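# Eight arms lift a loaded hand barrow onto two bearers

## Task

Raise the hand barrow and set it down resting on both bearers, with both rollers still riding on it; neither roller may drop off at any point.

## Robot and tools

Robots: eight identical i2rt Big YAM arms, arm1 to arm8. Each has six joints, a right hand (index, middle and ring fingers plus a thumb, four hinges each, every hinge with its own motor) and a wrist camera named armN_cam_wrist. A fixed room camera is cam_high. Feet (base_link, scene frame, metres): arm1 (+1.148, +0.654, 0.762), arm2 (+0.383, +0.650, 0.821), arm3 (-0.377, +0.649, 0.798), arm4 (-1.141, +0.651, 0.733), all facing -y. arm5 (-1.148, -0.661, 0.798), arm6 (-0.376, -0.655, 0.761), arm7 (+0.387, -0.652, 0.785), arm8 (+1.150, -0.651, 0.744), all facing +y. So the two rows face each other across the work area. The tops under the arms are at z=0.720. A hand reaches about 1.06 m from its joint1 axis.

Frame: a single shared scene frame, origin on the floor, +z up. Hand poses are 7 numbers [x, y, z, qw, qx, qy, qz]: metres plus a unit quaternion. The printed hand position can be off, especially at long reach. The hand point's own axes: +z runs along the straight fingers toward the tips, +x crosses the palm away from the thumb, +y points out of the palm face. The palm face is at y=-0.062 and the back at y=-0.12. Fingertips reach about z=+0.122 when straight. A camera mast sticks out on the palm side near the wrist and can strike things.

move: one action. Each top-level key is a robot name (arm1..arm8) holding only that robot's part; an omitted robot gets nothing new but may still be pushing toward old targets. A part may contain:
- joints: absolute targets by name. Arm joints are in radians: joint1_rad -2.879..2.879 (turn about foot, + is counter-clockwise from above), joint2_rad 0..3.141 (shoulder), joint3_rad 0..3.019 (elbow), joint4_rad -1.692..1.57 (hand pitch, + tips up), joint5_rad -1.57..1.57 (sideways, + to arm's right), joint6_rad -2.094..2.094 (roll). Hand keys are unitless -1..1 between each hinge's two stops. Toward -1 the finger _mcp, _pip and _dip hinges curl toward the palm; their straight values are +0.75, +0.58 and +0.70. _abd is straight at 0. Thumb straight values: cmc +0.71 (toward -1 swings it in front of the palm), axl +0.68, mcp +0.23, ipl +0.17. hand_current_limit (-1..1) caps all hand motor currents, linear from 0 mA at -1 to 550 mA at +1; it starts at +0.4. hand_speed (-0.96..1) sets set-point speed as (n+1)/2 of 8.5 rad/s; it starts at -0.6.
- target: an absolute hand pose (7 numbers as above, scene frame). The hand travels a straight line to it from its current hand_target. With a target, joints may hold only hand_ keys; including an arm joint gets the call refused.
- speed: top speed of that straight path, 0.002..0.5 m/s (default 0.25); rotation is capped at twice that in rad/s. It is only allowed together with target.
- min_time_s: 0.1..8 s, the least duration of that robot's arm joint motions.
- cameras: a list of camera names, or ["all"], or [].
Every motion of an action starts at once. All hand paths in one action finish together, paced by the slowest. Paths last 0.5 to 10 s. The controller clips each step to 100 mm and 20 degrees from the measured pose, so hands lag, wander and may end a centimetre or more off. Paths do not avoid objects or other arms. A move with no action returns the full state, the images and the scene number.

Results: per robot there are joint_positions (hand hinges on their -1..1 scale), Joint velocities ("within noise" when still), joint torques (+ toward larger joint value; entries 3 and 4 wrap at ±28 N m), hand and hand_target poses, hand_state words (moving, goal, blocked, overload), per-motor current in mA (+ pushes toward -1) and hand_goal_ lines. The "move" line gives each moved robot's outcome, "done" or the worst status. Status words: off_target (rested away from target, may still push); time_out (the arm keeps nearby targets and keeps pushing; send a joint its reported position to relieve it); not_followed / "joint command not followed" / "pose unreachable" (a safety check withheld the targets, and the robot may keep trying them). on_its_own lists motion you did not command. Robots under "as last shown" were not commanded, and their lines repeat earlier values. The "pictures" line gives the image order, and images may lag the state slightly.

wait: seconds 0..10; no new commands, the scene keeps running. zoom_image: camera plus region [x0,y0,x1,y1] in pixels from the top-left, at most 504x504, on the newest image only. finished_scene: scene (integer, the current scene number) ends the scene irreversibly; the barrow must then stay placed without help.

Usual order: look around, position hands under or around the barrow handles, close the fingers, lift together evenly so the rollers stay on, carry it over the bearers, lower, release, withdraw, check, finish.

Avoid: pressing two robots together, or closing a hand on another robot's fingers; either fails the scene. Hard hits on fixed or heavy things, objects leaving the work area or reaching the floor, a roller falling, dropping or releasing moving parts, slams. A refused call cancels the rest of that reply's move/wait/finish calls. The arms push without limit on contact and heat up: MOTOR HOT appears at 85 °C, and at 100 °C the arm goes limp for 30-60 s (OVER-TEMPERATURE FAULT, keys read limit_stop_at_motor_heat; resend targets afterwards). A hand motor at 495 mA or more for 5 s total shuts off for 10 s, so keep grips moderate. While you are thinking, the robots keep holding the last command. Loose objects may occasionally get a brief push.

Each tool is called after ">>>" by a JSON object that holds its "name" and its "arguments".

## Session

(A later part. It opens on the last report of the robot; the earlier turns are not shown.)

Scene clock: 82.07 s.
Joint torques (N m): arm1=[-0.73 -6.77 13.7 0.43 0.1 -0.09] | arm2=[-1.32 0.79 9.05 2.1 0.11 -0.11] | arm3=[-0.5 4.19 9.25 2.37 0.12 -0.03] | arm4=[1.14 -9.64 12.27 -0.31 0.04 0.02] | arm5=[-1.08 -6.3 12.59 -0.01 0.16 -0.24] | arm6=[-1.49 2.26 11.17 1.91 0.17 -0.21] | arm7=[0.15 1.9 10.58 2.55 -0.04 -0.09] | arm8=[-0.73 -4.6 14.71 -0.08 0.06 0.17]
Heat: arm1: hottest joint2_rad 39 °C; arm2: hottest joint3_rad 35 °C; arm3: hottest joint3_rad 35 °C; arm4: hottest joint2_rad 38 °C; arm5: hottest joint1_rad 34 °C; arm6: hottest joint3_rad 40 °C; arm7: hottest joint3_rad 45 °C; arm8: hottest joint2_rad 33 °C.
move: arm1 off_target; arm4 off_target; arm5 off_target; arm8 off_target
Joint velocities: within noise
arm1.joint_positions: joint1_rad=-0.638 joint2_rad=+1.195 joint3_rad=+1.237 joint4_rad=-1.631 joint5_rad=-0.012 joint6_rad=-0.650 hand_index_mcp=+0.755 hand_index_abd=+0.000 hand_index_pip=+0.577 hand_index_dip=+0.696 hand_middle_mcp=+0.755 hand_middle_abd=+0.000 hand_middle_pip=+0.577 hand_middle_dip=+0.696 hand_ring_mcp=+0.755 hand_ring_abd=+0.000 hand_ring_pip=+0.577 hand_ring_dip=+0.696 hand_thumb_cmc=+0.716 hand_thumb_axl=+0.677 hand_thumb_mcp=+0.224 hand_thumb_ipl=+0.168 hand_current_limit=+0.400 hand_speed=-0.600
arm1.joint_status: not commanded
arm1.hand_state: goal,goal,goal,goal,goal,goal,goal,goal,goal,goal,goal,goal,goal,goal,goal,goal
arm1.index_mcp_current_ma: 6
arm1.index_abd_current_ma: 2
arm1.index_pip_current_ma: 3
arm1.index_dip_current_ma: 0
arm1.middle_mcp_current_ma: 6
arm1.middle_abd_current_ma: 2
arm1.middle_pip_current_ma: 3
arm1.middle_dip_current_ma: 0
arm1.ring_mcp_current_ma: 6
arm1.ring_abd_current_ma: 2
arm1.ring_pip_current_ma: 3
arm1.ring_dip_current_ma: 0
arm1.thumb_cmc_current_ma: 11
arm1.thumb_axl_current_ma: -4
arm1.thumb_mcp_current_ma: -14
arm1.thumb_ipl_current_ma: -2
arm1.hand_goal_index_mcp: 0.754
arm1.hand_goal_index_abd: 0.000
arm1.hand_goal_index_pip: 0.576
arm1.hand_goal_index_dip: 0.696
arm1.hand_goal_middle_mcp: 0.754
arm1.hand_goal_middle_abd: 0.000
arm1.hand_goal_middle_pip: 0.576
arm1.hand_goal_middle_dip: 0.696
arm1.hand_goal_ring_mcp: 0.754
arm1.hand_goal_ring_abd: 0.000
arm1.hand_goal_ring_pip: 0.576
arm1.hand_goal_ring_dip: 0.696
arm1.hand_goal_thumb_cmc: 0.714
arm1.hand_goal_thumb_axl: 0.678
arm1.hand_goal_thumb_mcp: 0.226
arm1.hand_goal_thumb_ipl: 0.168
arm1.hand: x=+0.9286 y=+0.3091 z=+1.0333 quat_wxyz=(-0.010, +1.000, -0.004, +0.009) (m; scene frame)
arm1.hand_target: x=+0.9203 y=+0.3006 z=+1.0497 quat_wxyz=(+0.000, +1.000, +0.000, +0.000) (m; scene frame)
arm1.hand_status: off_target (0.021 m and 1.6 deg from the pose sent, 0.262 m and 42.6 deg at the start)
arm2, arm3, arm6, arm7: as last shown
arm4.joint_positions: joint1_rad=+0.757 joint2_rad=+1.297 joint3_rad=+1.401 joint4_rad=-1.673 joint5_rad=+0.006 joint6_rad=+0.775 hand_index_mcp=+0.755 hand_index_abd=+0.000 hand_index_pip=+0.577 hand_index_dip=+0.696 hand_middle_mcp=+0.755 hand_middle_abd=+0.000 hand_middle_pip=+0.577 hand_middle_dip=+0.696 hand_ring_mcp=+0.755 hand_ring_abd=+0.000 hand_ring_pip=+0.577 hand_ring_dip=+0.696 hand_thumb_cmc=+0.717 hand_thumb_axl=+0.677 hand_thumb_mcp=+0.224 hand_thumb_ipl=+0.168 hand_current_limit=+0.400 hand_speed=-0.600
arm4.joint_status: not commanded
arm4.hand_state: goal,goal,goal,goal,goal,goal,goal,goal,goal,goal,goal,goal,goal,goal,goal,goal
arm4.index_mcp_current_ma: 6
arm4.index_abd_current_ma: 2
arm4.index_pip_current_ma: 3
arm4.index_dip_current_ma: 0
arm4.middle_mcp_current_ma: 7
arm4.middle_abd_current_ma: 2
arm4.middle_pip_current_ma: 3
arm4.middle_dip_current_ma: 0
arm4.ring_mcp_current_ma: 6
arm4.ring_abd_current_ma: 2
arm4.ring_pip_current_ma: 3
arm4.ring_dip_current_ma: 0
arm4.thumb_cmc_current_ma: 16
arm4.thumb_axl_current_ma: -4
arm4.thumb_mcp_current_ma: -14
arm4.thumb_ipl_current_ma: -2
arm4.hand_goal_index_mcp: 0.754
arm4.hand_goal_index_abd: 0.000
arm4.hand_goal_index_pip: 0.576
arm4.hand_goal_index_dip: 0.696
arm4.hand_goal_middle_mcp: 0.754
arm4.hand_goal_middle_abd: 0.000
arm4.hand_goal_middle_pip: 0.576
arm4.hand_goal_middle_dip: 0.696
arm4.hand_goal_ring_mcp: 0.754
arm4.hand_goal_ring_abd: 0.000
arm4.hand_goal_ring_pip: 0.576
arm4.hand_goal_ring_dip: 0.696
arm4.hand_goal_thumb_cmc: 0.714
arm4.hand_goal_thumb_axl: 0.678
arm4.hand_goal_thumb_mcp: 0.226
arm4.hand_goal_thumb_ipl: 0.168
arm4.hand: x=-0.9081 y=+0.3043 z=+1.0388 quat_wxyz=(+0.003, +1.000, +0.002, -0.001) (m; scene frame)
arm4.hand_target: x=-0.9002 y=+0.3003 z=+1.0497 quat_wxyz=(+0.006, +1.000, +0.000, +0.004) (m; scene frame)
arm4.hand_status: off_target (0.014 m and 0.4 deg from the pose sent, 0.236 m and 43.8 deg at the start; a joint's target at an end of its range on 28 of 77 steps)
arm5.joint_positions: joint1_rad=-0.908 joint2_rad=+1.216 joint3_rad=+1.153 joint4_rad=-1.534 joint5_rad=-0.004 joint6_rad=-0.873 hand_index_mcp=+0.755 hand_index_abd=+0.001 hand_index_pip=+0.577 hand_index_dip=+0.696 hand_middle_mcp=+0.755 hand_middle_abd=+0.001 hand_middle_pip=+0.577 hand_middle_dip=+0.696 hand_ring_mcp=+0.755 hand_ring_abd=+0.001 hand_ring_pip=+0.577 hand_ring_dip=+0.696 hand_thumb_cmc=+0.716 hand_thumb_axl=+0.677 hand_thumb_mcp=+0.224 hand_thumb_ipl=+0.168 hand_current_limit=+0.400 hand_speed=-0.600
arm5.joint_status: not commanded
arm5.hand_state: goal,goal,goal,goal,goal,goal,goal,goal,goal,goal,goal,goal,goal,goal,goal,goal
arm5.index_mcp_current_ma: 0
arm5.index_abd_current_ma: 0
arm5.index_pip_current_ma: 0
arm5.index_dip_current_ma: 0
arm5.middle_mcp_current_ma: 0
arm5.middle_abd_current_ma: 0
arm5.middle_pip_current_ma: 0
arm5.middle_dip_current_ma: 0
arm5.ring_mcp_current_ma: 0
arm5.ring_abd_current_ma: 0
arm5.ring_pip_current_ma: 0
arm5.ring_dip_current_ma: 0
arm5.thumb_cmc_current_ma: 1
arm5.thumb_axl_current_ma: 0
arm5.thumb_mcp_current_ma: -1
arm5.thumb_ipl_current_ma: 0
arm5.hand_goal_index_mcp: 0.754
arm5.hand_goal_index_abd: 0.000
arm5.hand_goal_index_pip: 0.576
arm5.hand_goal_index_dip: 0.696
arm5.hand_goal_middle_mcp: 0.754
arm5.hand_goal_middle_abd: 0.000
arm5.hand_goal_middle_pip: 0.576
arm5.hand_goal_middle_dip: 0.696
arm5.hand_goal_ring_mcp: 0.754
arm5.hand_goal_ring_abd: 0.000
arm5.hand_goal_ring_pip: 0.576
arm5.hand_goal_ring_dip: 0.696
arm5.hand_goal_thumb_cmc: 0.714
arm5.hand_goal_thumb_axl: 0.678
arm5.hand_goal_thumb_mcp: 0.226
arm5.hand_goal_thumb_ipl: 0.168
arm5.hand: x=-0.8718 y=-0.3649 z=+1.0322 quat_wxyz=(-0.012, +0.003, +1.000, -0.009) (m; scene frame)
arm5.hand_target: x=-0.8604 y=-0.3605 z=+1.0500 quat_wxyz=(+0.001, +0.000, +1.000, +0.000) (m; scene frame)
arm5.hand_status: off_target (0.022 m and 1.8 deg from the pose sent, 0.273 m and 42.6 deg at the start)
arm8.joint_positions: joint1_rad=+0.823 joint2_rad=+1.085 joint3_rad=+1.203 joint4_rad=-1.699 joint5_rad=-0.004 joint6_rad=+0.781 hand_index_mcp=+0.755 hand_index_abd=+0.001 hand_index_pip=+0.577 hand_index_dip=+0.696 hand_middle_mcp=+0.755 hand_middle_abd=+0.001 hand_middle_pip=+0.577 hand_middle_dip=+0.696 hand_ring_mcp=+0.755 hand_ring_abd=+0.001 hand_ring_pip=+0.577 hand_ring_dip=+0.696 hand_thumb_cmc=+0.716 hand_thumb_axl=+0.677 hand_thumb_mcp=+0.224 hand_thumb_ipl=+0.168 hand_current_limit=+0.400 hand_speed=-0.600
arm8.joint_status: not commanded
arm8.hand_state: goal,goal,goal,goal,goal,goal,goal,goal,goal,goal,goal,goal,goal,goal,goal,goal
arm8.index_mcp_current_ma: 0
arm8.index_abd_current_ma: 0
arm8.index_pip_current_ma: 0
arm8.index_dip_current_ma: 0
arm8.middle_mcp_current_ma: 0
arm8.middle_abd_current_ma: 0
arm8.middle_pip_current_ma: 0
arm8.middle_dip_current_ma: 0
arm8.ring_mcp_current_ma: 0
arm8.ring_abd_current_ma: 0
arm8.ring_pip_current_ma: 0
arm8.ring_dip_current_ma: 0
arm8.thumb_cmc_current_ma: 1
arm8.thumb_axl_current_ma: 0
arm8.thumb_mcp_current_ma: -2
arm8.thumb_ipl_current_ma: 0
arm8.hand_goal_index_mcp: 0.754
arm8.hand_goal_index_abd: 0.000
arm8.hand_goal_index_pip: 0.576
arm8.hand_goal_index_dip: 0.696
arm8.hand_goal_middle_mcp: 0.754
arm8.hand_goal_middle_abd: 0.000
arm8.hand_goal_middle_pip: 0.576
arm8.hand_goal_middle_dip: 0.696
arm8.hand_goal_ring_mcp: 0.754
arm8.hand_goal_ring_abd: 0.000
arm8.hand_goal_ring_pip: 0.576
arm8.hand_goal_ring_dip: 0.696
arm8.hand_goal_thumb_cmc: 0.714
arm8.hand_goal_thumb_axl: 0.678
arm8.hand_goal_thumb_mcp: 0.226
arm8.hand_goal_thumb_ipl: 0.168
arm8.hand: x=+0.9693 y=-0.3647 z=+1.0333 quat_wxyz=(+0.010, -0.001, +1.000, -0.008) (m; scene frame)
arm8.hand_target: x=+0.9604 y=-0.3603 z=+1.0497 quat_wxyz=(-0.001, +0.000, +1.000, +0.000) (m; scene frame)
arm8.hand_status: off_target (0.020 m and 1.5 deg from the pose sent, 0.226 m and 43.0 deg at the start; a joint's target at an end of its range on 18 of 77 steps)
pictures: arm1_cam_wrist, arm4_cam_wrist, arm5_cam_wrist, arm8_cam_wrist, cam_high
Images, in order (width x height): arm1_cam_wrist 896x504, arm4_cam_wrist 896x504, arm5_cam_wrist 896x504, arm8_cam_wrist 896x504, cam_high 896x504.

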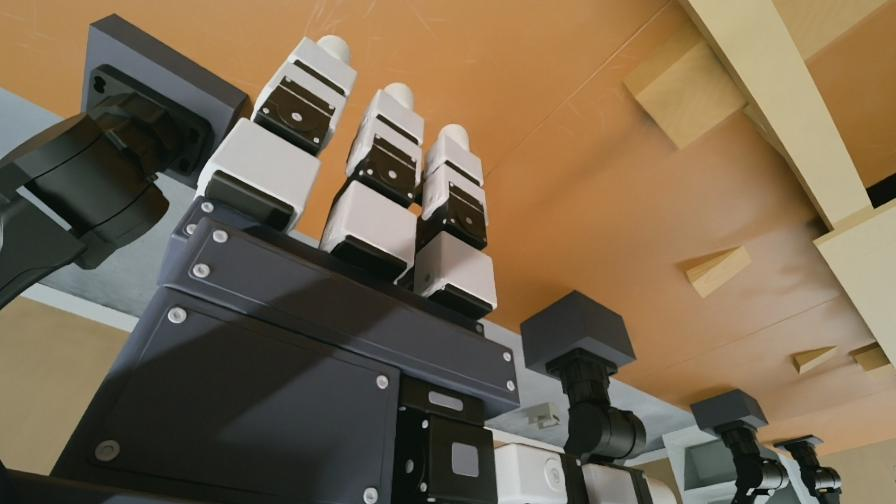

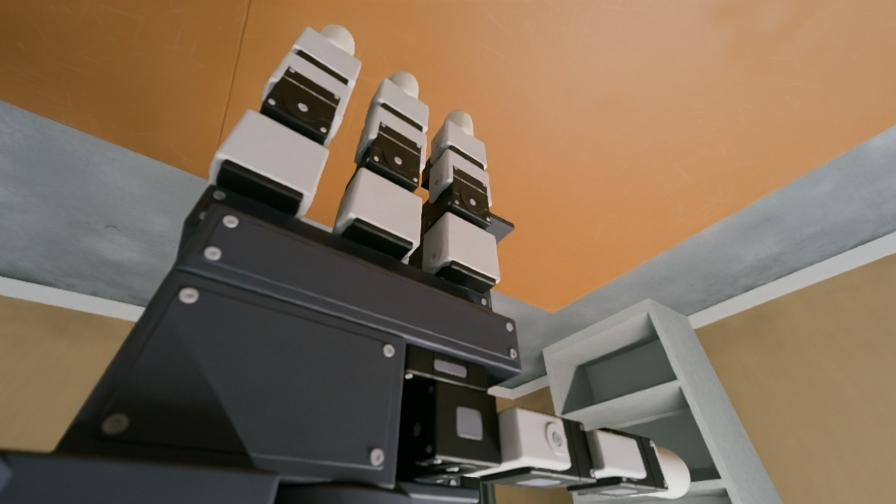

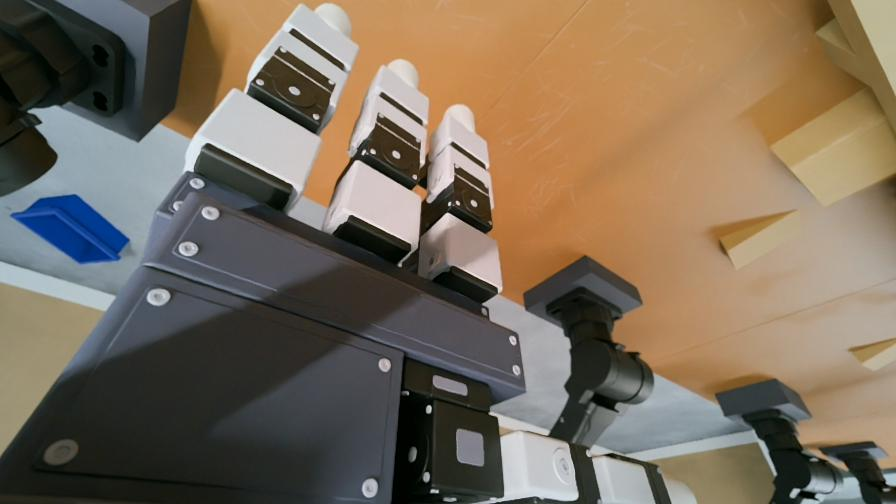

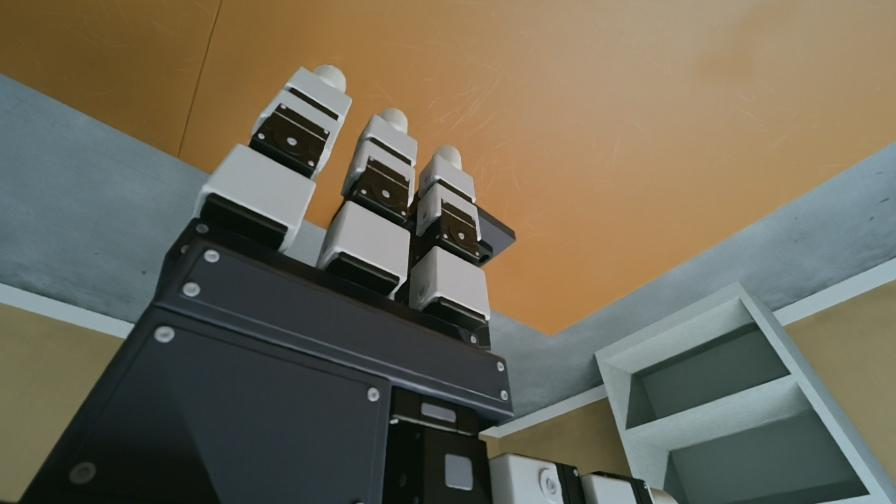

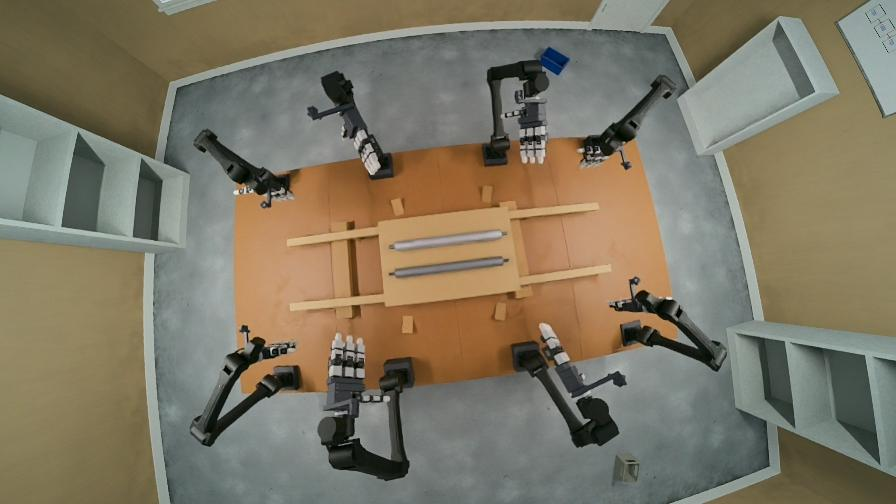

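>>> {"name": "move", "arguments": {"arm1": {"target": [0.92, 0.124, 1.00, 0, 1, 0, 0], "speed": 0.2}, "arm8": {"target": [0.96, -0.128, 1.00, 0, 0, 1, 0], "speed": 0.2}, "arm4": {"target": [-0.90, 0.124, 1.00, 0, 1, 0, 0], "speed": 0.2}, "arm5": {"target": [-0.86, -0.128, 1.00, 0, 0, 1, 0], "speed": 0.2}, "cameras": ["arm1_cam_wrist", "arm8_cam_wrist", "arm4_cam_wrist", "arm5_cam_wrist", "cam_high"]}}

Scene clock: 95.90 s.
Joint torques (N m): arm1=[0.03 -12.45 13.59 0.73 0.13 0.18] | arm2=[-1.38 1.03 9.02 2.07 0.11 -0.1] | arm3=[-0.73 4.54 9.42 2.51 0.12 -0.01] | arm4=[0.15 -15.27 12.26 0.4 0.03 -0.2] | arm5=[0.38 -14.1 12.37 0.2 0.2 0.13] | arm6=[-1.49 2.2 11.17 1.89 0.17 -0.21] | arm7=[0.15 1.96 10.56 2.54 -0.04 -0.09] | arm8=[-2.32 -10.87 14.71 0.31 0.06 -0.05]
Heat: arm1: hottest joint2_rad 39 °C; arm2: hottest joint3_rad 35 °C; arm3: hottest joint3_rad 36 °C; arm4: hottest joint2_rad 38 °C; arm5: hottest joint3_rad 36 °C; arm6: hottest joint3_rad 40 °C; arm7: hottest joint3_rad 46 °C; arm8: hottest joint2_rad 33 °C.
move: arm1 off_target; arm4 off_target; arm5 off_target; arm8 off_target
Joint velocities: within noise
arm1.joint_positions: joint1_rad=-0.422 joint2_rad=+1.585 joint3_rad=+1.512 joint4_rad=-1.519 joint5_rad=-0.011 joint6_rad=-0.449 hand_index_mcp=+0.754 hand_index_abd=+0.000 hand_index_pip=+0.577 hand_index_dip=+0.696 hand_middle_mcp=+0.754 hand_middle_abd=+0.000 hand_middle_pip=+0.577 hand_middle_dip=+0.696 hand_ring_mcp=+0.754 hand_ring_abd=+0.000 hand_ring_pip=+0.577 hand_ring_dip=+0.696 hand_thumb_cmc=+0.716 hand_thumb_axl=+0.677 hand_thumb_mcp=+0.224 hand_thumb_ipl=+0.168 hand_current_limit=+0.400 hand_speed=-0.600
arm1.joint_status: not commanded
arm1.hand_state: goal,goal,goal,goal,goal,goal,goal,goal,goal,goal,goal,goal,goal,goal,goal,goal
arm1.index_mcp_current_ma: 2
arm1.index_abd_current_ma: 2
arm1.index_pip_current_ma: 3
arm1.index_dip_current_ma: 0
arm1.middle_mcp_current_ma: 2
arm1.middle_abd_current_ma: 2
arm1.middle_pip_current_ma: 3
arm1.middle_dip_current_ma: 0
arm1.ring_mcp_current_ma: 2
arm1.ring_abd_current_ma: 2
arm1.ring_pip_current_ma: 3
arm1.ring_dip_current_ma: 0
arm1.thumb_cmc_current_ma: 8
arm1.thumb_axl_current_ma: -4
arm1.thumb_mcp_current_ma: -15
arm1.thumb_ipl_current_ma: -2
arm1.hand_goal_index_mcp: 0.754
arm1.hand_goal_index_abd: 0.000
arm1.hand_goal_index_pip: 0.576
arm1.hand_goal_index_dip: 0.696
arm1.hand_goal_middle_mcp: 0.754
arm1.hand_goal_middle_abd: 0.000
arm1.hand_goal_middle_pip: 0.576
arm1.hand_goal_middle_dip: 0.696
arm1.hand_goal_ring_mcp: 0.754
arm1.hand_goal_ring_abd: 0.000
arm1.hand_goal_ring_pip: 0.576
arm1.hand_goal_ring_dip: 0.696
arm1.hand_goal_thumb_cmc: 0.714
arm1.hand_goal_thumb_axl: 0.678
arm1.hand_goal_thumb_mcp: 0.226
arm1.hand_goal_thumb_ipl: 0.168
arm1.hand: x=+0.9262 y=+0.1398 z=+0.9868 quat_wxyz=(-0.014, +1.000, +0.004, +0.008) (m; scene frame)
arm1.hand_target: x=+0.9204 y=+0.1248 z=+1.0000 quat_wxyz=(+0.000, +1.000, +0.000, +0.000) (m; scene frame)
arm1.hand_status: off_target (0.022 m and 1.9 deg from the pose sent, 0.188 m and 1.6 deg at the start)
arm2, arm3, arm6, arm7: as last shown
arm4.joint_positions: joint1_rad=+0.525 joint2_rad=+1.659 joint3_rad=+1.681 joint4_rad=-1.615 joint5_rad=+0.004 joint6_rad=+0.550 hand_index_mcp=+0.754 hand_index_abd=+0.000 hand_index_pip=+0.577 hand_index_dip=+0.696 hand_middle_mcp=+0.754 hand_middle_abd=+0.000 hand_middle_pip=+0.577 hand_middle_dip=+0.696 hand_ring_mcp=+0.754 hand_ring_abd=+0.000 hand_ring_pip=+0.577 hand_ring_dip=+0.696 hand_thumb_cmc=+0.716 hand_thumb_axl=+0.677 hand_thumb_mcp=+0.224 hand_thumb_ipl=+0.168 hand_current_limit=+0.400 hand_speed=-0.600
arm4.joint_status: not commanded
arm4.hand_state: goal,goal,goal,goal,goal,goal,goal,goal,goal,goal,goal,goal,goal,goal,goal,goal
arm4.index_mcp_current_ma: 2
arm4.index_abd_current_ma: 2
arm4.index_pip_current_ma: 3
arm4.index_dip_current_ma: 0
arm4.middle_mcp_current_ma: 2
arm4.middle_abd_current_ma: 2
arm4.middle_pip_current_ma: 3
arm4.middle_dip_current_ma: 0
arm4.ring_mcp_current_ma: 2
arm4.ring_abd_current_ma: 2
arm4.ring_pip_current_ma: 3
arm4.ring_dip_current_ma: 0
arm4.thumb_cmc_current_ma: 11
arm4.thumb_axl_current_ma: -4
arm4.thumb_mcp_current_ma: -14
arm4.thumb_ipl_current_ma: -2
arm4.hand_goal_index_mcp: 0.754
arm4.hand_goal_index_abd: 0.000
arm4.hand_goal_index_pip: 0.576
arm4.hand_goal_index_dip: 0.696
arm4.hand_goal_middle_mcp: 0.754
arm4.hand_goal_middle_abd: 0.000
arm4.hand_goal_middle_pip: 0.576
arm4.hand_goal_middle_dip: 0.696
arm4.hand_goal_ring_mcp: 0.754
arm4.hand_goal_ring_abd: 0.000
arm4.hand_goal_ring_pip: 0.576
arm4.hand_goal_ring_dip: 0.696
arm4.hand_goal_thumb_cmc: 0.714
arm4.hand_goal_thumb_axl: 0.678
arm4.hand_goal_thumb_mcp: 0.226
arm4.hand_goal_thumb_ipl: 0.168
arm4.hand: x=-0.9058 y=+0.1384 z=+0.9941 quat_wxyz=(-0.009, +1.000, -0.002, -0.007) (m; scene frame)
arm4.hand_target: x=-0.9003 y=+0.1246 z=+0.9999 quat_wxyz=(+0.000, +1.000, +0.000, +0.000) (m; scene frame)
arm4.hand_status: off_target (0.017 m and 1.3 deg from the pose sent, 0.185 m and 0.4 deg at the start)
arm5.joint_positions: joint1_rad=-0.572 joint2_rad=+1.689 joint3_rad=+1.534 joint4_rad=-1.443 joint5_rad=-0.004 joint6_rad=-0.553 hand_index_mcp=+0.754 hand_index_abd=+0.001 hand_index_pip=+0.577 hand_index_dip=+0.696 hand_middle_mcp=+0.754 hand_middle_abd=+0.001 hand_middle_pip=+0.577 hand_middle_dip=+0.696 hand_ring_mcp=+0.754 hand_ring_abd=+0.001 hand_ring_pip=+0.577 hand_ring_dip=+0.696 hand_thumb_cmc=+0.715 hand_thumb_axl=+0.677 hand_thumb_mcp=+0.224 hand_thumb_ipl=+0.168 hand_current_limit=+0.400 hand_speed=-0.600
arm5.joint_status: not commanded
arm5.hand_state: goal,goal,goal,goal,goal,goal,goal,goal,goal,goal,goal,goal,goal,goal,goal,goal
arm5.index_mcp_current_ma: 0
arm5.index_abd_current_ma: 0
arm5.index_pip_current_ma: 0
arm5.index_dip_current_ma: 0
arm5.middle_mcp_current_ma: 0
arm5.middle_abd_current_ma: 0
arm5.middle_pip_current_ma: 0
arm5.middle_dip_current_ma: 0
arm5.ring_mcp_current_ma: 0
arm5.ring_abd_current_ma: 0
arm5.ring_pip_current_ma: 0
arm5.ring_dip_current_ma: 0
arm5.thumb_cmc_current_ma: 0
arm5.thumb_axl_current_ma: 0
arm5.thumb_mcp_current_ma: -1
arm5.thumb_ipl_current_ma: 0
arm5.hand_goal_index_mcp: 0.754
arm5.hand_goal_index_abd: 0.000
arm5.hand_goal_index_pip: 0.576
arm5.hand_goal_index_dip: 0.696
arm5.hand_goal_middle_mcp: 0.754
arm5.hand_goal_middle_abd: 0.000
arm5.hand_goal_middle_pip: 0.576
arm5.hand_goal_middle_dip: 0.696
arm5.hand_goal_ring_mcp: 0.754
arm5.hand_goal_ring_abd: 0.000
arm5.hand_goal_ring_pip: 0.576
arm5.hand_goal_ring_dip: 0.696
arm5.hand_goal_thumb_cmc: 0.714
arm5.hand_goal_thumb_axl: 0.678
arm5.hand_goal_thumb_mcp: 0.226
arm5.hand_goal_thumb_ipl: 0.168
arm5.hand: x=-0.8653 y=-0.1424 z=+0.9852 quat_wxyz=(-0.009, -0.005, +1.000, -0.013) (m; scene frame)
arm5.hand_target: x=-0.8604 y=-0.1287 z=+1.0003 quat_wxyz=(+0.000, +0.000, +1.000, +0.001) (m; scene frame)
arm5.hand_status: off_target (0.021 m and 1.9 deg from the pose sent, 0.239 m and 1.8 deg at the start)
arm8.joint_positions: joint1_rad=+0.491 joint2_rad=+1.573 joint3_rad=+1.548 joint4_rad=-1.563 joint5_rad=-0.008 joint6_rad=+0.455 hand_index_mcp=+0.754 hand_index_abd=+0.001 hand_index_pip=+0.577 hand_index_dip=+0.696 hand_middle_mcp=+0.754 hand_middle_abd=+0.001 hand_middle_pip=+0.577 hand_middle_dip=+0.696 hand_ring_mcp=+0.754 hand_ring_abd=+0.001 hand_ring_pip=+0.577 hand_ring_dip=+0.696 hand_thumb_cmc=+0.715 hand_thumb_axl=+0.677 hand_thumb_mcp=+0.224 hand_thumb_ipl=+0.168 hand_current_limit=+0.400 hand_speed=-0.600
arm8.joint_status: not commanded
arm8.hand_state: goal,goal,goal,goal,goal,goal,goal,goal,goal,goal,goal,goal,goal,goal,goal,goal
arm8.index_mcp_current_ma: 0
arm8.index_abd_current_ma: 0
arm8.index_pip_current_ma: 0
arm8.index_dip_current_ma: 0
arm8.middle_mcp_current_ma: 0
arm8.middle_abd_current_ma: 0
arm8.middle_pip_current_ma: 0
arm8.middle_dip_current_ma: 0
arm8.ring_mcp_current_ma: 0
arm8.ring_abd_current_ma: 0
arm8.ring_pip_current_ma: 0
arm8.ring_dip_current_ma: 0
arm8.thumb_cmc_current_ma: 1
arm8.thumb_axl_current_ma: 0
arm8.thumb_mcp_current_ma: -2
arm8.thumb_ipl_current_ma: 0
arm8.hand_goal_index_mcp: 0.754
arm8.hand_goal_index_abd: 0.000
arm8.hand_goal_index_pip: 0.576
arm8.hand_goal_index_dip: 0.696
arm8.hand_goal_middle_mcp: 0.754
arm8.hand_goal_middle_abd: 0.000
arm8.hand_goal_middle_pip: 0.576
arm8.hand_goal_middle_dip: 0.696
arm8.hand_goal_ring_mcp: 0.754
arm8.hand_goal_ring_abd: 0.000
arm8.hand_goal_ring_pip: 0.576
arm8.hand_goal_ring_dip: 0.696
arm8.hand_goal_thumb_cmc: 0.714
arm8.hand_goal_thumb_axl: 0.678
arm8.hand_goal_thumb_mcp: 0.226
arm8.hand_goal_thumb_ipl: 0.168
arm8.hand: x=+0.9645 y=-0.1437 z=+0.9880 quat_wxyz=(+0.008, +0.002, +1.000, -0.013) (m; scene frame)
arm8.hand_target: x=+0.9604 y=-0.1288 z=+1.0001 quat_wxyz=(+0.000, +0.000, +1.000, +0.000) (m; scene frame)
arm8.hand_status: off_target (0.020 m and 1.8 deg from the pose sent, 0.239 m and 1.5 deg at the start)
pictures: arm1_cam_wrist, arm4_cam_wrist, arm5_cam_wrist, arm8_cam_wrist, cam_high
Images, in order (width x height): arm1_cam_wrist 896x504, arm4_cam_wrist 896x504, arm5_cam_wrist 896x504, arm8_cam_wrist 896x504, cam_high 896x504.

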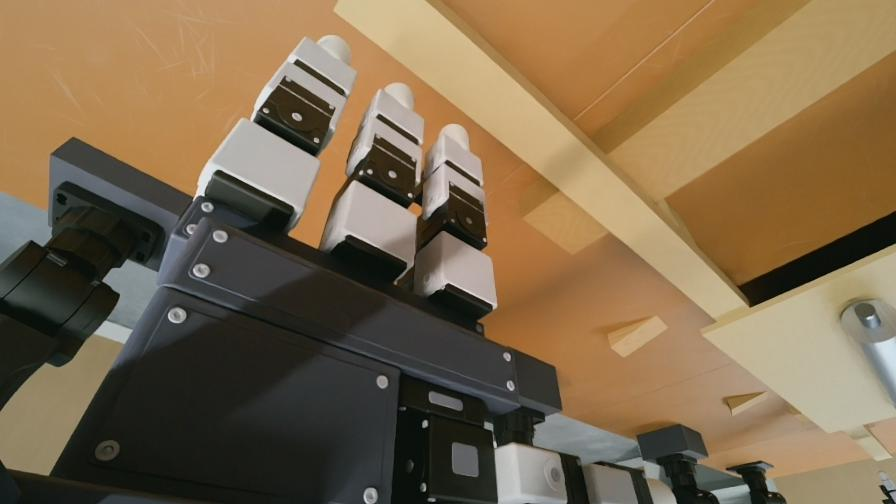

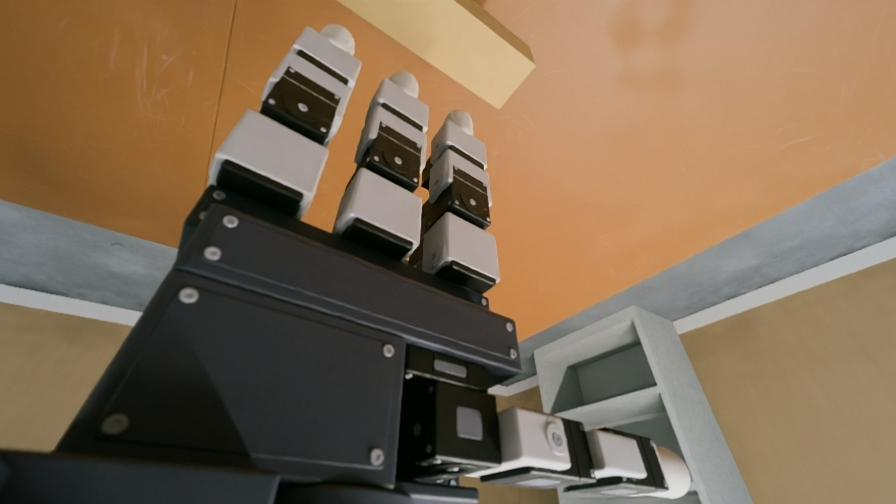

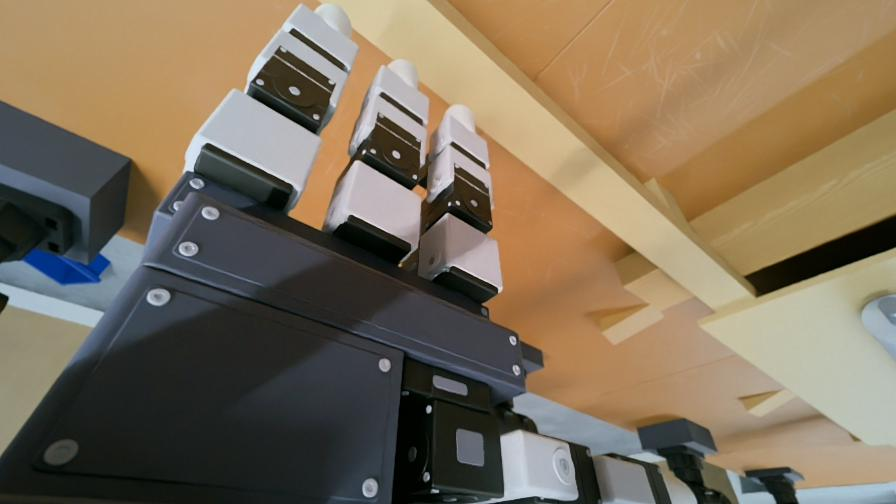

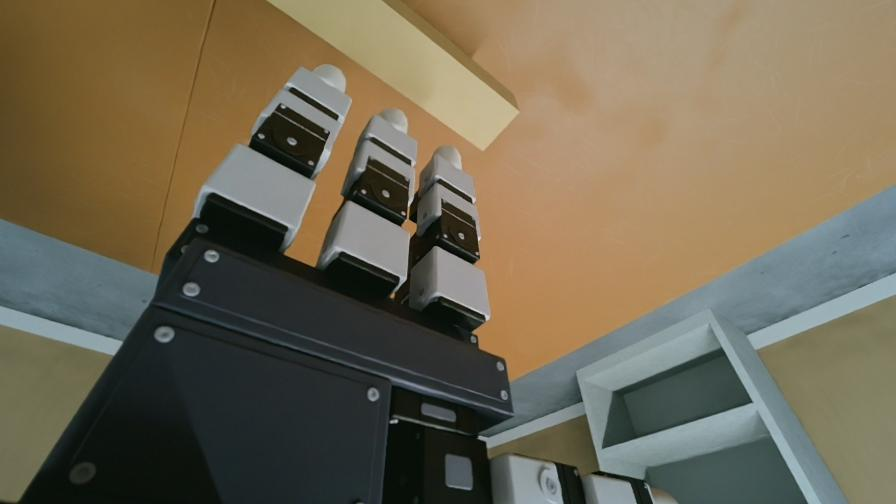

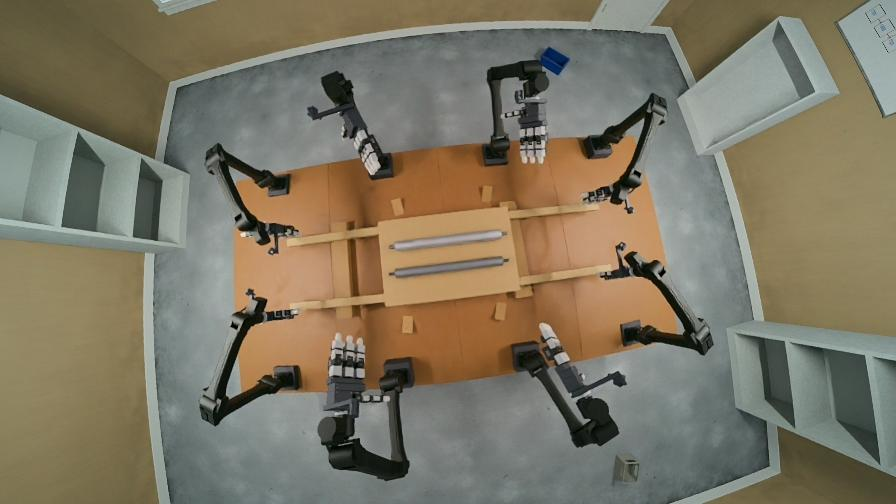

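>>> {"name": "move", "arguments": {"arm1": {"target": [0.92, 0.094, 0.975, 0, 1, 0, 0], "speed": 0.1}, "arm8": {"target": [0.96, -0.103, 0.975, 0, 0, 1, 0], "speed": 0.1}, "arm4": {"target": [-0.90, 0.095, 0.970, 0, 1, 0, 0], "speed": 0.1}, "arm5": {"target": [-0.86, -0.108, 0.975, 0, 0, 1, 0], "speed": 0.1}, "cameras": ["arm1_cam_wrist", "arm8_cam_wrist", "arm4_cam_wrist", "arm5_cam_wrist"]}}

Scene clock: 99.40 s.
Joint torques (N m): arm1=[0.38 -13.45 13.48 0.99 0.11 0.19] | arm2=[-1.26 0.97 9.05 2.07 0.11 -0.11] | arm3=[-0.38 4.31 9.21 2.37 0.13 -0.03] | arm4=[0.21 -16.73 12.11 0.76 0.02 -0.16] | arm5=[0.73 -15.15 12.19 0.77 0.18 0.1] | arm6=[-1.44 2.26 11.17 1.89 0.16 -0.21] | arm7=[0.15 1.9 10.58 2.54 -0.04 -0.09] | arm8=[-2.55 -11.75 14.63 0.66 0.05 -0.09]
Heat: arm1: hottest joint2_rad 39 °C; arm2: hottest joint3_rad 35 °C; arm3: hottest joint3_rad 36 °C; arm4: hottest joint2_rad 38 °C; arm5: hottest joint3_rad 36 °C; arm6: hottest joint3_rad 40 °C; arm7: hottest joint3_rad 46 °C; arm8: hottest joint3_rad 34 °C.
move: arm1 off_target; arm4 off_target; arm5 off_target; arm8 off_target
Joint velocities: within noise
arm1.joint_positions: joint1_rad=-0.397 joint2_rad=+1.664 joint3_rad=+1.544 joint4_rad=-1.480 joint5_rad=-0.010 joint6_rad=-0.424 hand_index_mcp=+0.754 hand_index_abd=+0.000 hand_index_pip=+0.577 hand_index_dip=+0.696 hand_middle_mcp=+0.754 hand_middle_abd=+0.000 hand_middle_pip=+0.577 hand_middle_dip=+0.696 hand_ring_mcp=+0.754 hand_ring_abd=+0.000 hand_ring_pip=+0.577 hand_ring_dip=+0.696 hand_thumb_cmc=+0.716 hand_thumb_axl=+0.677 hand_thumb_mcp=+0.224 hand_thumb_ipl=+0.168 hand_current_limit=+0.400 hand_speed=-0.600
arm1.joint_status: not commanded
arm1.hand_state: goal,goal,goal,goal,goal,goal,goal,goal,goal,goal,goal,goal,goal,goal,goal,goal
arm1.index_mcp_current_ma: 2
arm1.index_abd_current_ma: 2
arm1.index_pip_current_ma: 3
arm1.index_dip_current_ma: 0
arm1.middle_mcp_current_ma: 2
arm1.middle_abd_current_ma: 2
arm1.middle_pip_current_ma: 3
arm1.middle_dip_current_ma: 0
arm1.ring_mcp_current_ma: 2
arm1.ring_abd_current_ma: 2
arm1.ring_pip_current_ma: 3
arm1.ring_dip_current_ma: 0
arm1.thumb_cmc_current_ma: 8
arm1.thumb_axl_current_ma: -4
arm1.thumb_mcp_current_ma: -15
arm1.thumb_ipl_current_ma: -2
arm1.hand_goal_index_mcp: 0.754
arm1.hand_goal_index_abd: 0.000
arm1.hand_goal_index_pip: 0.576
arm1.hand_goal_index_dip: 0.696
arm1.hand_goal_middle_mcp: 0.754
arm1.hand_goal_middle_abd: 0.000
arm1.hand_goal_middle_pip: 0.576
arm1.hand_goal_middle_dip: 0.696
arm1.hand_goal_ring_mcp: 0.754
arm1.hand_goal_ring_abd: 0.000
arm1.hand_goal_ring_pip: 0.576
arm1.hand_goal_ring_dip: 0.696
arm1.hand_goal_thumb_cmc: 0.714
arm1.hand_goal_thumb_axl: 0.678
arm1.hand_goal_thumb_mcp: 0.226
arm1.hand_goal_thumb_ipl: 0.168
arm1.hand: x=+0.9257 y=+0.1119 z=+0.9612 quat_wxyz=(-0.018, +1.000, +0.003, +0.009) (m; scene frame)
arm1.hand_target: x=+0.9205 y=+0.0949 z=+0.9751 quat_wxyz=(+0.000, +1.000, +0.000, +0.000) (m; scene frame)
arm1.hand_status: off_target (0.023 m and 2.3 deg from the pose sent, 0.048 m and 1.9 deg at the start)
arm2.joint_positions: joint1_rad=+0.140 joint2_rad=+0.649 joint3_rad=+1.408 joint4_rad=-1.295 joint5_rad=+0.074 joint6_rad=+1.067 hand_index_mcp=+0.755 hand_index_abd=+0.000 hand_index_pip=+0.577 hand_index_dip=+0.696 hand_middle_mcp=+0.755 hand_middle_abd=+0.000 hand_middle_pip=+0.577 hand_middle_dip=+0.696 hand_ring_mcp=+0.755 hand_ring_abd=+0.000 hand_ring_pip=+0.577 hand_ring_dip=+0.696 hand_thumb_cmc=+0.715 hand_thumb_axl=+0.677 hand_thumb_mcp=+0.226 hand_thumb_ipl=+0.168 hand_current_limit=+0.400 hand_speed=-0.600
arm2.joint_status: not commanded
arm2.hand_state: goal,goal,goal,goal,goal,goal,goal,goal,goal,goal,goal,goal,goal,goal,goal,goal
arm2.index_mcp_current_ma: 0
arm2.index_abd_current_ma: 0
arm2.index_pip_current_ma: 0
arm2.index_dip_current_ma: 0
arm2.middle_mcp_current_ma: 0
arm2.middle_abd_current_ma: 0
arm2.middle_pip_current_ma: 0
arm2.middle_dip_current_ma: 0
arm2.ring_mcp_current_ma: 0
arm2.ring_abd_current_ma: 0
arm2.ring_pip_current_ma: 0
arm2.ring_dip_current_ma: 0
arm2.thumb_cmc_current_ma: 0
arm2.thumb_axl_current_ma: 0
arm2.thumb_mcp_current_ma: 0
arm2.thumb_ipl_current_ma: 0
arm2.hand_goal_index_mcp: 0.754
arm2.hand_goal_index_abd: 0.000
arm2.hand_goal_index_pip: 0.576
arm2.hand_goal_index_dip: 0.696
arm2.hand_goal_middle_mcp: 0.754
arm2.hand_goal_middle_abd: 0.000
arm2.hand_goal_middle_pip: 0.576
arm2.hand_goal_middle_dip: 0.696
arm2.hand_goal_ring_mcp: 0.754
arm2.hand_goal_ring_abd: 0.000
arm2.hand_goal_ring_pip: 0.576
arm2.hand_goal_ring_dip: 0.696
arm2.hand_goal_thumb_cmc: 0.714
arm2.hand_goal_thumb_axl: 0.678
arm2.hand_goal_thumb_mcp: 0.226
arm2.hand_goal_thumb_ipl: 0.168
arm2.hand: x=+0.3259 y=+0.3812 z=+1.3923 quat_wxyz=(+0.421, +0.773, -0.396, +0.261) (m; scene frame)
arm2.hand_target: x=+0.3253 y=+0.3844 z=+1.4068 quat_wxyz=(+0.433, +0.765, -0.393, +0.269) (m; scene frame)
arm2.hand_status: not commanded
arm3.joint_positions: joint1_rad=+0.377 joint2_rad=+0.618 joint3_rad=+1.449 joint4_rad=-1.371 joint5_rad=+0.069 joint6_rad=+1.161 hand_index_mcp=+0.755 hand_index_abd=+0.000 hand_index_pip=+0.577 hand_index_dip=+0.696 hand_middle_mcp=+0.755 hand_middle_abd=+0.000 hand_middle_pip=+0.577 hand_middle_dip=+0.696 hand_ring_mcp=+0.755 hand_ring_abd=+0.000 hand_ring_pip=+0.577 hand_ring_dip=+0.696 hand_thumb_cmc=+0.715 hand_thumb_axl=+0.677 hand_thumb_mcp=+0.226 hand_thumb_ipl=+0.168 hand_current_limit=+0.400 hand_speed=-0.600
arm3.joint_status: not commanded
arm3.hand_state: goal,goal,goal,goal,goal,goal,goal,goal,goal,goal,goal,goal,goal,goal,goal,goal
arm3.index_mcp_current_ma: 0
arm3.index_abd_current_ma: 0
arm3.index_pip_current_ma: 0
arm3.index_dip_current_ma: 0
arm3.middle_mcp_current_ma: 0
arm3.middle_abd_current_ma: 0
arm3.middle_pip_current_ma: 0
arm3.middle_dip_current_ma: 0
arm3.ring_mcp_current_ma: 0
arm3.ring_abd_current_ma: 0
arm3.ring_pip_current_ma: 0
arm3.ring_dip_current_ma: 0
arm3.thumb_cmc_current_ma: 0
arm3.thumb_axl_current_ma: 0
arm3.thumb_mcp_current_ma: 0
arm3.thumb_ipl_current_ma: 0
arm3.hand_goal_index_mcp: 0.754
arm3.hand_goal_index_abd: 0.000
arm3.hand_goal_index_pip: 0.576
arm3.hand_goal_index_dip: 0.696
arm3.hand_goal_middle_mcp: 0.754
arm3.hand_goal_middle_abd: 0.000
arm3.hand_goal_middle_pip: 0.576
arm3.hand_goal_middle_dip: 0.696
arm3.hand_goal_ring_mcp: 0.754
arm3.hand_goal_ring_abd: 0.000
arm3.hand_goal_ring_pip: 0.576
arm3.hand_goal_ring_dip: 0.696
arm3.hand_goal_thumb_cmc: 0.714
arm3.hand_goal_thumb_axl: 0.678
arm3.hand_goal_thumb_mcp: 0.226
arm3.hand_goal_thumb_ipl: 0.168
arm3.hand: x=-0.3885 y=+0.4051 z=+1.3725 quat_wxyz=(+0.376, +0.796, -0.351, +0.319) (m; scene frame)
arm3.hand_target: x=-0.3895 y=+0.4078 z=+1.3848 quat_wxyz=(+0.385, +0.789, -0.348, +0.328) (m; scene frame)
arm3.hand_status: not commanded
arm4.joint_positions: joint1_rad=+0.499 joint2_rad=+1.728 joint3_rad=+1.692 joint4_rad=-1.567 joint5_rad=+0.004 joint6_rad=+0.522 hand_index_mcp=+0.754 hand_index_abd=+0.000 hand_index_pip=+0.577 hand_index_dip=+0.696 hand_middle_mcp=+0.754 hand_middle_abd=+0.000 hand_middle_pip=+0.577 hand_middle_dip=+0.696 hand_ring_mcp=+0.754 hand_ring_abd=+0.000 hand_ring_pip=+0.577 hand_ring_dip=+0.696 hand_thumb_cmc=+0.716 hand_thumb_axl=+0.677 hand_thumb_mcp=+0.224 hand_thumb_ipl=+0.168 hand_current_limit=+0.400 hand_speed=-0.600
arm4.joint_status: not commanded
arm4.hand_state: goal,goal,goal,goal,goal,goal,goal,goal,goal,goal,goal,goal,goal,goal,goal,goal
arm4.index_mcp_current_ma: 2
arm4.index_abd_current_ma: 2
arm4.index_pip_current_ma: 3
arm4.index_dip_current_ma: 0
arm4.middle_mcp_current_ma: 2
arm4.middle_abd_current_ma: 2
arm4.middle_pip_current_ma: 3
arm4.middle_dip_current_ma: 0
arm4.ring_mcp_current_ma: 2
arm4.ring_abd_current_ma: 2
arm4.ring_pip_current_ma: 3
arm4.ring_dip_current_ma: 0
arm4.thumb_cmc_current_ma: 11
arm4.thumb_axl_current_ma: -4
arm4.thumb_mcp_current_ma: -14
arm4.thumb_ipl_current_ma: -2
arm4.hand_goal_index_mcp: 0.754
arm4.hand_goal_index_abd: 0.000
arm4.hand_goal_index_pip: 0.576
arm4.hand_goal_index_dip: 0.696
arm4.hand_goal_middle_mcp: 0.754
arm4.hand_goal_middle_abd: 0.000
arm4.hand_goal_middle_pip: 0.576
arm4.hand_goal_middle_dip: 0.696
arm4.hand_goal_ring_mcp: 0.754
arm4.hand_goal_ring_abd: 0.000
arm4.hand_goal_ring_pip: 0.576
arm4.hand_goal_ring_dip: 0.696
arm4.hand_goal_thumb_cmc: 0.714
arm4.hand_goal_thumb_axl: 0.678
arm4.hand_goal_thumb_mcp: 0.226
arm4.hand_goal_thumb_ipl: 0.168
arm4.hand: x=-0.9052 y=+0.1121 z=+0.9634 quat_wxyz=(-0.014, +1.000, -0.001, -0.009) (m; scene frame)
arm4.hand_target: x=-0.9005 y=+0.0958 z=+0.9701 quat_wxyz=(+0.000, +1.000, +0.000, +0.000) (m; scene frame)
arm4.hand_status: off_target (0.019 m and 1.9 deg from the pose sent, 0.050 m and 1.3 deg at the start)
arm5.joint_positions: joint1_rad=-0.558 joint2_rad=+1.746 joint3_rad=+1.542 joint4_rad=-1.410 joint5_rad=-0.004 joint6_rad=-0.534 hand_index_mcp=+0.754 hand_index_abd=+0.001 hand_index_pip=+0.577 hand_index_dip=+0.696 hand_middle_mcp=+0.754 hand_middle_abd=+0.001 hand_middle_pip=+0.577 hand_middle_dip=+0.696 hand_ring_mcp=+0.754 hand_ring_abd=+0.001 hand_ring_pip=+0.577 hand_ring_dip=+0.696 hand_thumb_cmc=+0.715 hand_thumb_axl=+0.677 hand_thumb_mcp=+0.224 hand_thumb_ipl=+0.168 hand_current_limit=+0.400 hand_speed=-0.600
arm5.joint_status: not commanded
arm5.hand_state: goal,goal,goal,goal,goal,goal,goal,goal,goal,goal,goal,goal,goal,goal,goal,goal
arm5.index_mcp_current_ma: 0
arm5.index_abd_current_ma: 0
arm5.index_pip_current_ma: 0
arm5.index_dip_current_ma: 0
arm5.middle_mcp_current_ma: 0
arm5.middle_abd_current_ma: 0
arm5.middle_pip_current_ma: 0
arm5.middle_dip_current_ma: 0
arm5.ring_mcp_current_ma: 0
arm5.ring_abd_current_ma: 0
arm5.ring_pip_current_ma: 0
arm5.ring_dip_current_ma: 0
arm5.thumb_cmc_current_ma: 0
arm5.thumb_axl_current_ma: 0
arm5.thumb_mcp_current_ma: -1
arm5.thumb_ipl_current_ma: 0
arm5.hand_goal_index_mcp: 0.754
arm5.hand_goal_index_abd: 0.000
arm5.hand_goal_index_pip: 0.576
arm5.hand_goal_index_dip: 0.696
arm5.hand_goal_middle_mcp: 0.754
arm5.hand_goal_middle_abd: 0.000
arm5.hand_goal_middle_pip: 0.576
arm5.hand_goal_middle_dip: 0.696
arm5.hand_goal_ring_mcp: 0.754
arm5.hand_goal_ring_abd: 0.000
arm5.hand_goal_ring_pip: 0.576
arm5.hand_goal_ring_dip: 0.696
arm5.hand_goal_thumb_cmc: 0.714
arm5.hand_goal_thumb_axl: 0.678
arm5.hand_goal_thumb_mcp: 0.226
arm5.hand_goal_thumb_ipl: 0.168
arm5.hand: x=-0.8644 y=-0.1275 z=+0.9584 quat_wxyz=(-0.013, -0.002, +1.000, -0.020) (m; scene frame)
arm5.hand_target: x=-0.8606 y=-0.1090 z=+0.9754 quat_wxyz=(+0.000, +0.000, +1.000, +0.000) (m; scene frame)
arm5.hand_status: off_target (0.026 m and 2.7 deg from the pose sent, 0.036 m and 1.9 deg at the start)
arm6.joint_positions: joint1_rad=+0.075 joint2_rad=+0.612 joint3_rad=+1.395 joint4_rad=-1.342 joint5_rad=+0.007 joint6_rad=+1.168 hand_index_mcp=+0.754 hand_index_abd=+0.000 hand_index_pip=+0.577 hand_index_dip=+0.696 hand_middle_mcp=+0.754 hand_middle_abd=+0.000 hand_middle_pip=+0.577 hand_middle_dip=+0.696 hand_ring_mcp=+0.754 hand_ring_abd=+0.000 hand_ring_pip=+0.577 hand_ring_dip=+0.696 hand_thumb_cmc=+0.714 hand_thumb_axl=+0.677 hand_thumb_mcp=+0.226 hand_thumb_ipl=+0.168 hand_current_limit=+0.400 hand_speed=-0.600
arm6.joint_status: not commanded
arm6.hand_state: goal,goal,goal,goal,goal,goal,goal,goal,goal,goal,goal,goal,goal,goal,goal,goal
arm6.index_mcp_current_ma: 0
arm6.index_abd_current_ma: 0
arm6.index_pip_current_ma: 0
arm6.index_dip_current_ma: 0
arm6.middle_mcp_current_ma: 0
arm6.middle_abd_current_ma: 0
arm6.middle_pip_current_ma: 0
arm6.middle_dip_current_ma: 0
arm6.ring_mcp_current_ma: 0
arm6.ring_abd_current_ma: 0
arm6.ring_pip_current_ma: 0
arm6.ring_dip_current_ma: 0
arm6.thumb_cmc_current_ma: 0
arm6.thumb_axl_current_ma: 0
arm6.thumb_mcp_current_ma: 0
arm6.thumb_ipl_current_ma: 0
arm6.hand_goal_index_mcp: 0.754
arm6.hand_goal_index_abd: 0.000
arm6.hand_goal_index_pip: 0.576
arm6.hand_goal_index_dip: 0.696
arm6.hand_goal_middle_mcp: 0.754
arm6.hand_goal_middle_abd: 0.000
arm6.hand_goal_middle_pip: 0.576
arm6.hand_goal_middle_dip: 0.696
arm6.hand_goal_ring_mcp: 0.754
arm6.hand_goal_ring_abd: 0.000
arm6.hand_goal_ring_pip: 0.576
arm6.hand_goal_ring_dip: 0.696
arm6.hand_goal_thumb_cmc: 0.714
arm6.hand_goal_thumb_axl: 0.678
arm6.hand_goal_thumb_mcp: 0.226
arm6.hand_goal_thumb_ipl: 0.168
arm6.hand: x=-0.3080 y=-0.4095 z=+1.3128 quat_wxyz=(-0.280, +0.453, +0.749, +0.394) (m; scene frame)
arm6.hand_target: x=-0.3077 y=-0.4122 z=+1.3261 quat_wxyz=(-0.288, +0.449, +0.742, +0.405) (m; scene frame)
arm6.hand_status: not commanded
arm7.joint_positions: joint1_rad=+0.308 joint2_rad=+0.616 joint3_rad=+1.427 joint4_rad=-1.188 joint5_rad=-0.052 joint6_rad=+1.173 hand_index_mcp=+0.754 hand_index_abd=+0.001 hand_index_pip=+0.577 hand_index_dip=+0.696 hand_middle_mcp=+0.754 hand_middle_abd=+0.001 hand_middle_pip=+0.577 hand_middle_dip=+0.696 hand_ring_mcp=+0.754 hand_ring_abd=+0.001 hand_ring_pip=+0.577 hand_ring_dip=+0.696 hand_thumb_cmc=+0.714 hand_thumb_axl=+0.677 hand_thumb_mcp=+0.226 hand_thumb_ipl=+0.168 hand_current_limit=+0.400 hand_speed=-0.600
arm7.joint_status: not commanded
arm7.hand_state: goal,goal,goal,goal,goal,goal,goal,goal,goal,goal,goal,goal,goal,goal,goal,goal
arm7.index_mcp_current_ma: 0
arm7.index_abd_current_ma: 0
arm7.index_pip_current_ma: 0
arm7.index_dip_current_ma: 0
arm7.middle_mcp_current_ma: 0
arm7.middle_abd_current_ma: 0
arm7.middle_pip_current_ma: 0
arm7.middle_dip_current_ma: 0
arm7.ring_mcp_current_ma: 0
arm7.ring_abd_current_ma: 0
arm7.ring_pip_current_ma: 0
arm7.ring_dip_current_ma: 0
arm7.thumb_cmc_current_ma: 0
arm7.thumb_axl_current_ma: 0
arm7.thumb_mcp_current_ma: 0
arm7.thumb_ipl_current_ma: 0
arm7.hand_goal_index_mcp: 0.754
arm7.hand_goal_index_abd: 0.000
arm7.hand_goal_index_pip: 0.576
arm7.hand_goal_index_dip: 0.696
arm7.hand_goal_middle_mcp: 0.754
arm7.hand_goal_middle_abd: 0.000
arm7.hand_goal_middle_pip: 0.576
arm7.hand_goal_middle_dip: 0.696
arm7.hand_goal_ring_mcp: 0.754
arm7.hand_goal_ring_abd: 0.000
arm7.hand_goal_ring_pip: 0.576
arm7.hand_goal_ring_dip: 0.696
arm7.hand_goal_thumb_cmc: 0.714
arm7.hand_goal_thumb_axl: 0.678
arm7.hand_goal_thumb_mcp: 0.226
arm7.hand_goal_thumb_ipl: 0.168
arm7.hand: x=+0.3811 y=-0.3877 z=+1.3854 quat_wxyz=(-0.390, +0.334, +0.757, +0.405) (m; scene frame)
arm7.hand_target: x=+0.3823 y=-0.3920 z=+1.3988 quat_wxyz=(-0.398, +0.330, +0.749, +0.414) (m; scene frame)
arm7.hand_status: not commanded
arm8.joint_positions: joint1_rad=+0.473 joint2_rad=+1.637 joint3_rad=+1.559 joint4_rad=-1.523 joint5_rad=-0.008 joint6_rad=+0.434 hand_index_mcp=+0.754 hand_index_abd=+0.001 hand_index_pip=+0.577 hand_index_dip=+0.696 hand_middle_mcp=+0.754 hand_middle_abd=+0.001 hand_middle_pip=+0.577 hand_middle_dip=+0.696 hand_ring_mcp=+0.754 hand_ring_abd=+0.001 hand_ring_pip=+0.577 hand_ring_dip=+0.696 hand_thumb_cmc=+0.715 hand_thumb_axl=+0.677 hand_thumb_mcp=+0.224 hand_thumb_ipl=+0.168 hand_current_limit=+0.400 hand_speed=-0.600
arm8.joint_status: not commanded
arm8.hand_state: goal,goal,goal,goal,goal,goal,goal,goal,goal,goal,goal,goal,goal,goal,goal,goal
arm8.index_mcp_current_ma: 0
arm8.index_abd_current_ma: 0
arm8.index_pip_current_ma: 0
arm8.index_dip_current_ma: 0
arm8.middle_mcp_current_ma: 0
arm8.middle_abd_current_ma: 0
arm8.middle_pip_current_ma: 0
arm8.middle_dip_current_ma: 0
arm8.ring_mcp_current_ma: 0
arm8.ring_abd_current_ma: 0
arm8.ring_pip_current_ma: 0
arm8.ring_dip_current_ma: 0
arm8.thumb_cmc_current_ma: 1
arm8.thumb_axl_current_ma: 0
arm8.thumb_mcp_current_ma: -2
arm8.thumb_ipl_current_ma: 0
arm8.hand_goal_index_mcp: 0.754
arm8.hand_goal_index_abd: 0.000
arm8.hand_goal_index_pip: 0.576
arm8.hand_goal_index_dip: 0.696
arm8.hand_goal_middle_mcp: 0.754
arm8.hand_goal_middle_abd: 0.000
arm8.hand_goal_middle_pip: 0.576
arm8.hand_goal_middle_dip: 0.696
arm8.hand_goal_ring_mcp: 0.754
arm8.hand_goal_ring_abd: 0.000
arm8.hand_goal_ring_pip: 0.576
arm8.hand_goal_ring_dip: 0.696
arm8.hand_goal_thumb_cmc: 0.714
arm8.hand_goal_thumb_axl: 0.678
arm8.hand_goal_thumb_mcp: 0.226
arm8.hand_goal_thumb_ipl: 0.168
arm8.hand: x=+0.9641 y=-0.1220 z=+0.9621 quat_wxyz=(+0.010, +0.001, +1.000, -0.019) (m; scene frame)
arm8.hand_target: x=+0.9605 y=-0.1039 z=+0.9751 quat_wxyz=(+0.000, +0.000, +1.000, +0.000) (m; scene frame)
arm8.hand_status: off_target (0.023 m and 2.4 deg from the pose sent, 0.043 m and 1.8 deg at the start)
pictures: arm1_cam_wrist, arm4_cam_wrist, arm5_cam_wrist, arm8_cam_wrist
Images, in order (width x height): arm1_cam_wrist 896x504, arm4_cam_wrist 896x504, arm5_cam_wrist 896x504, arm8_cam_wrist 896x504.

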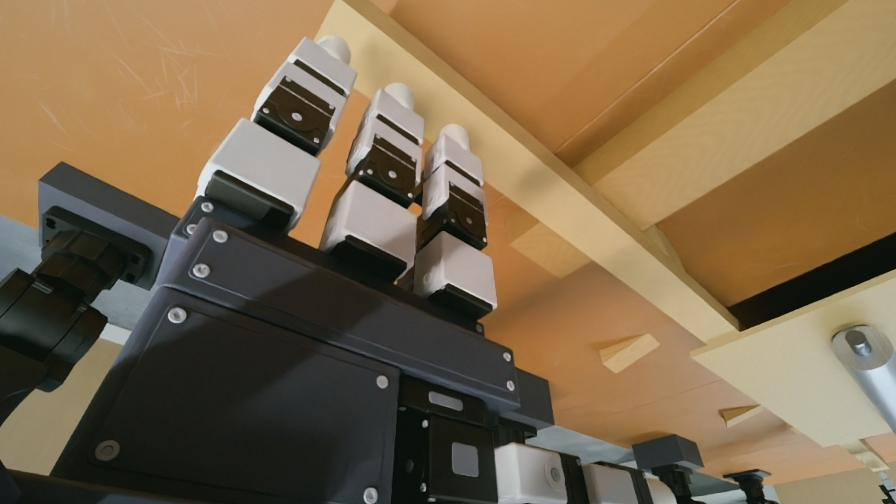

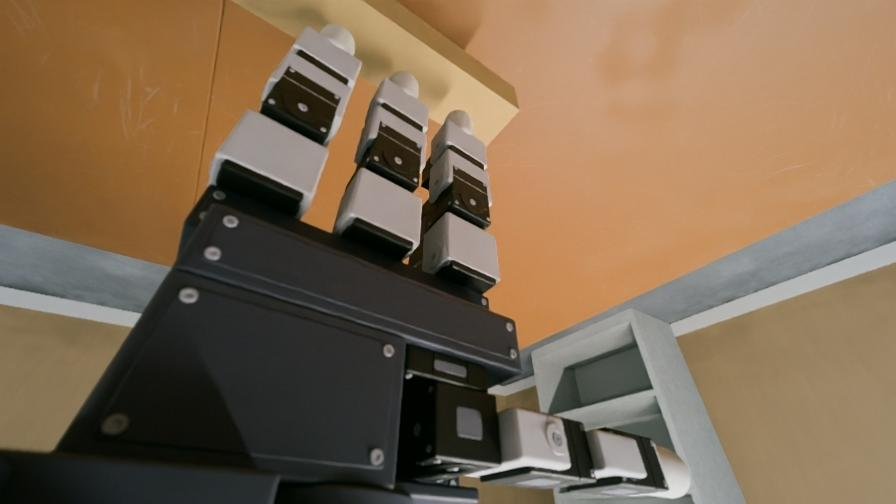

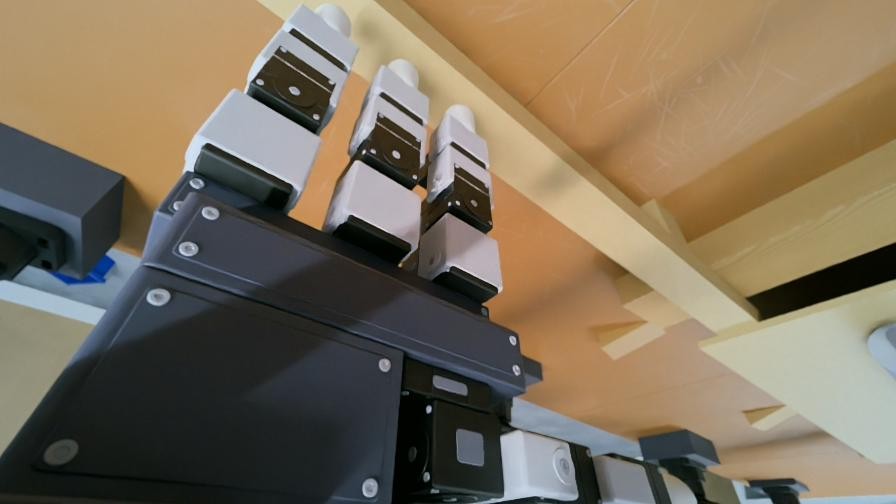

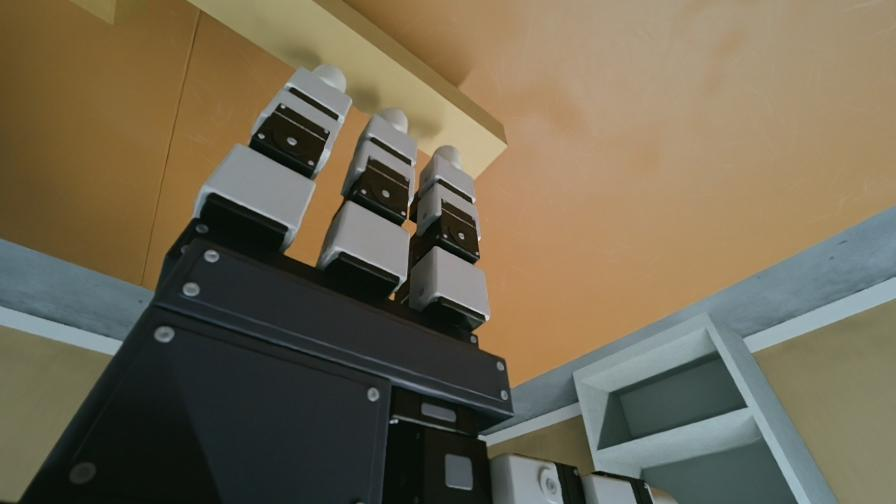

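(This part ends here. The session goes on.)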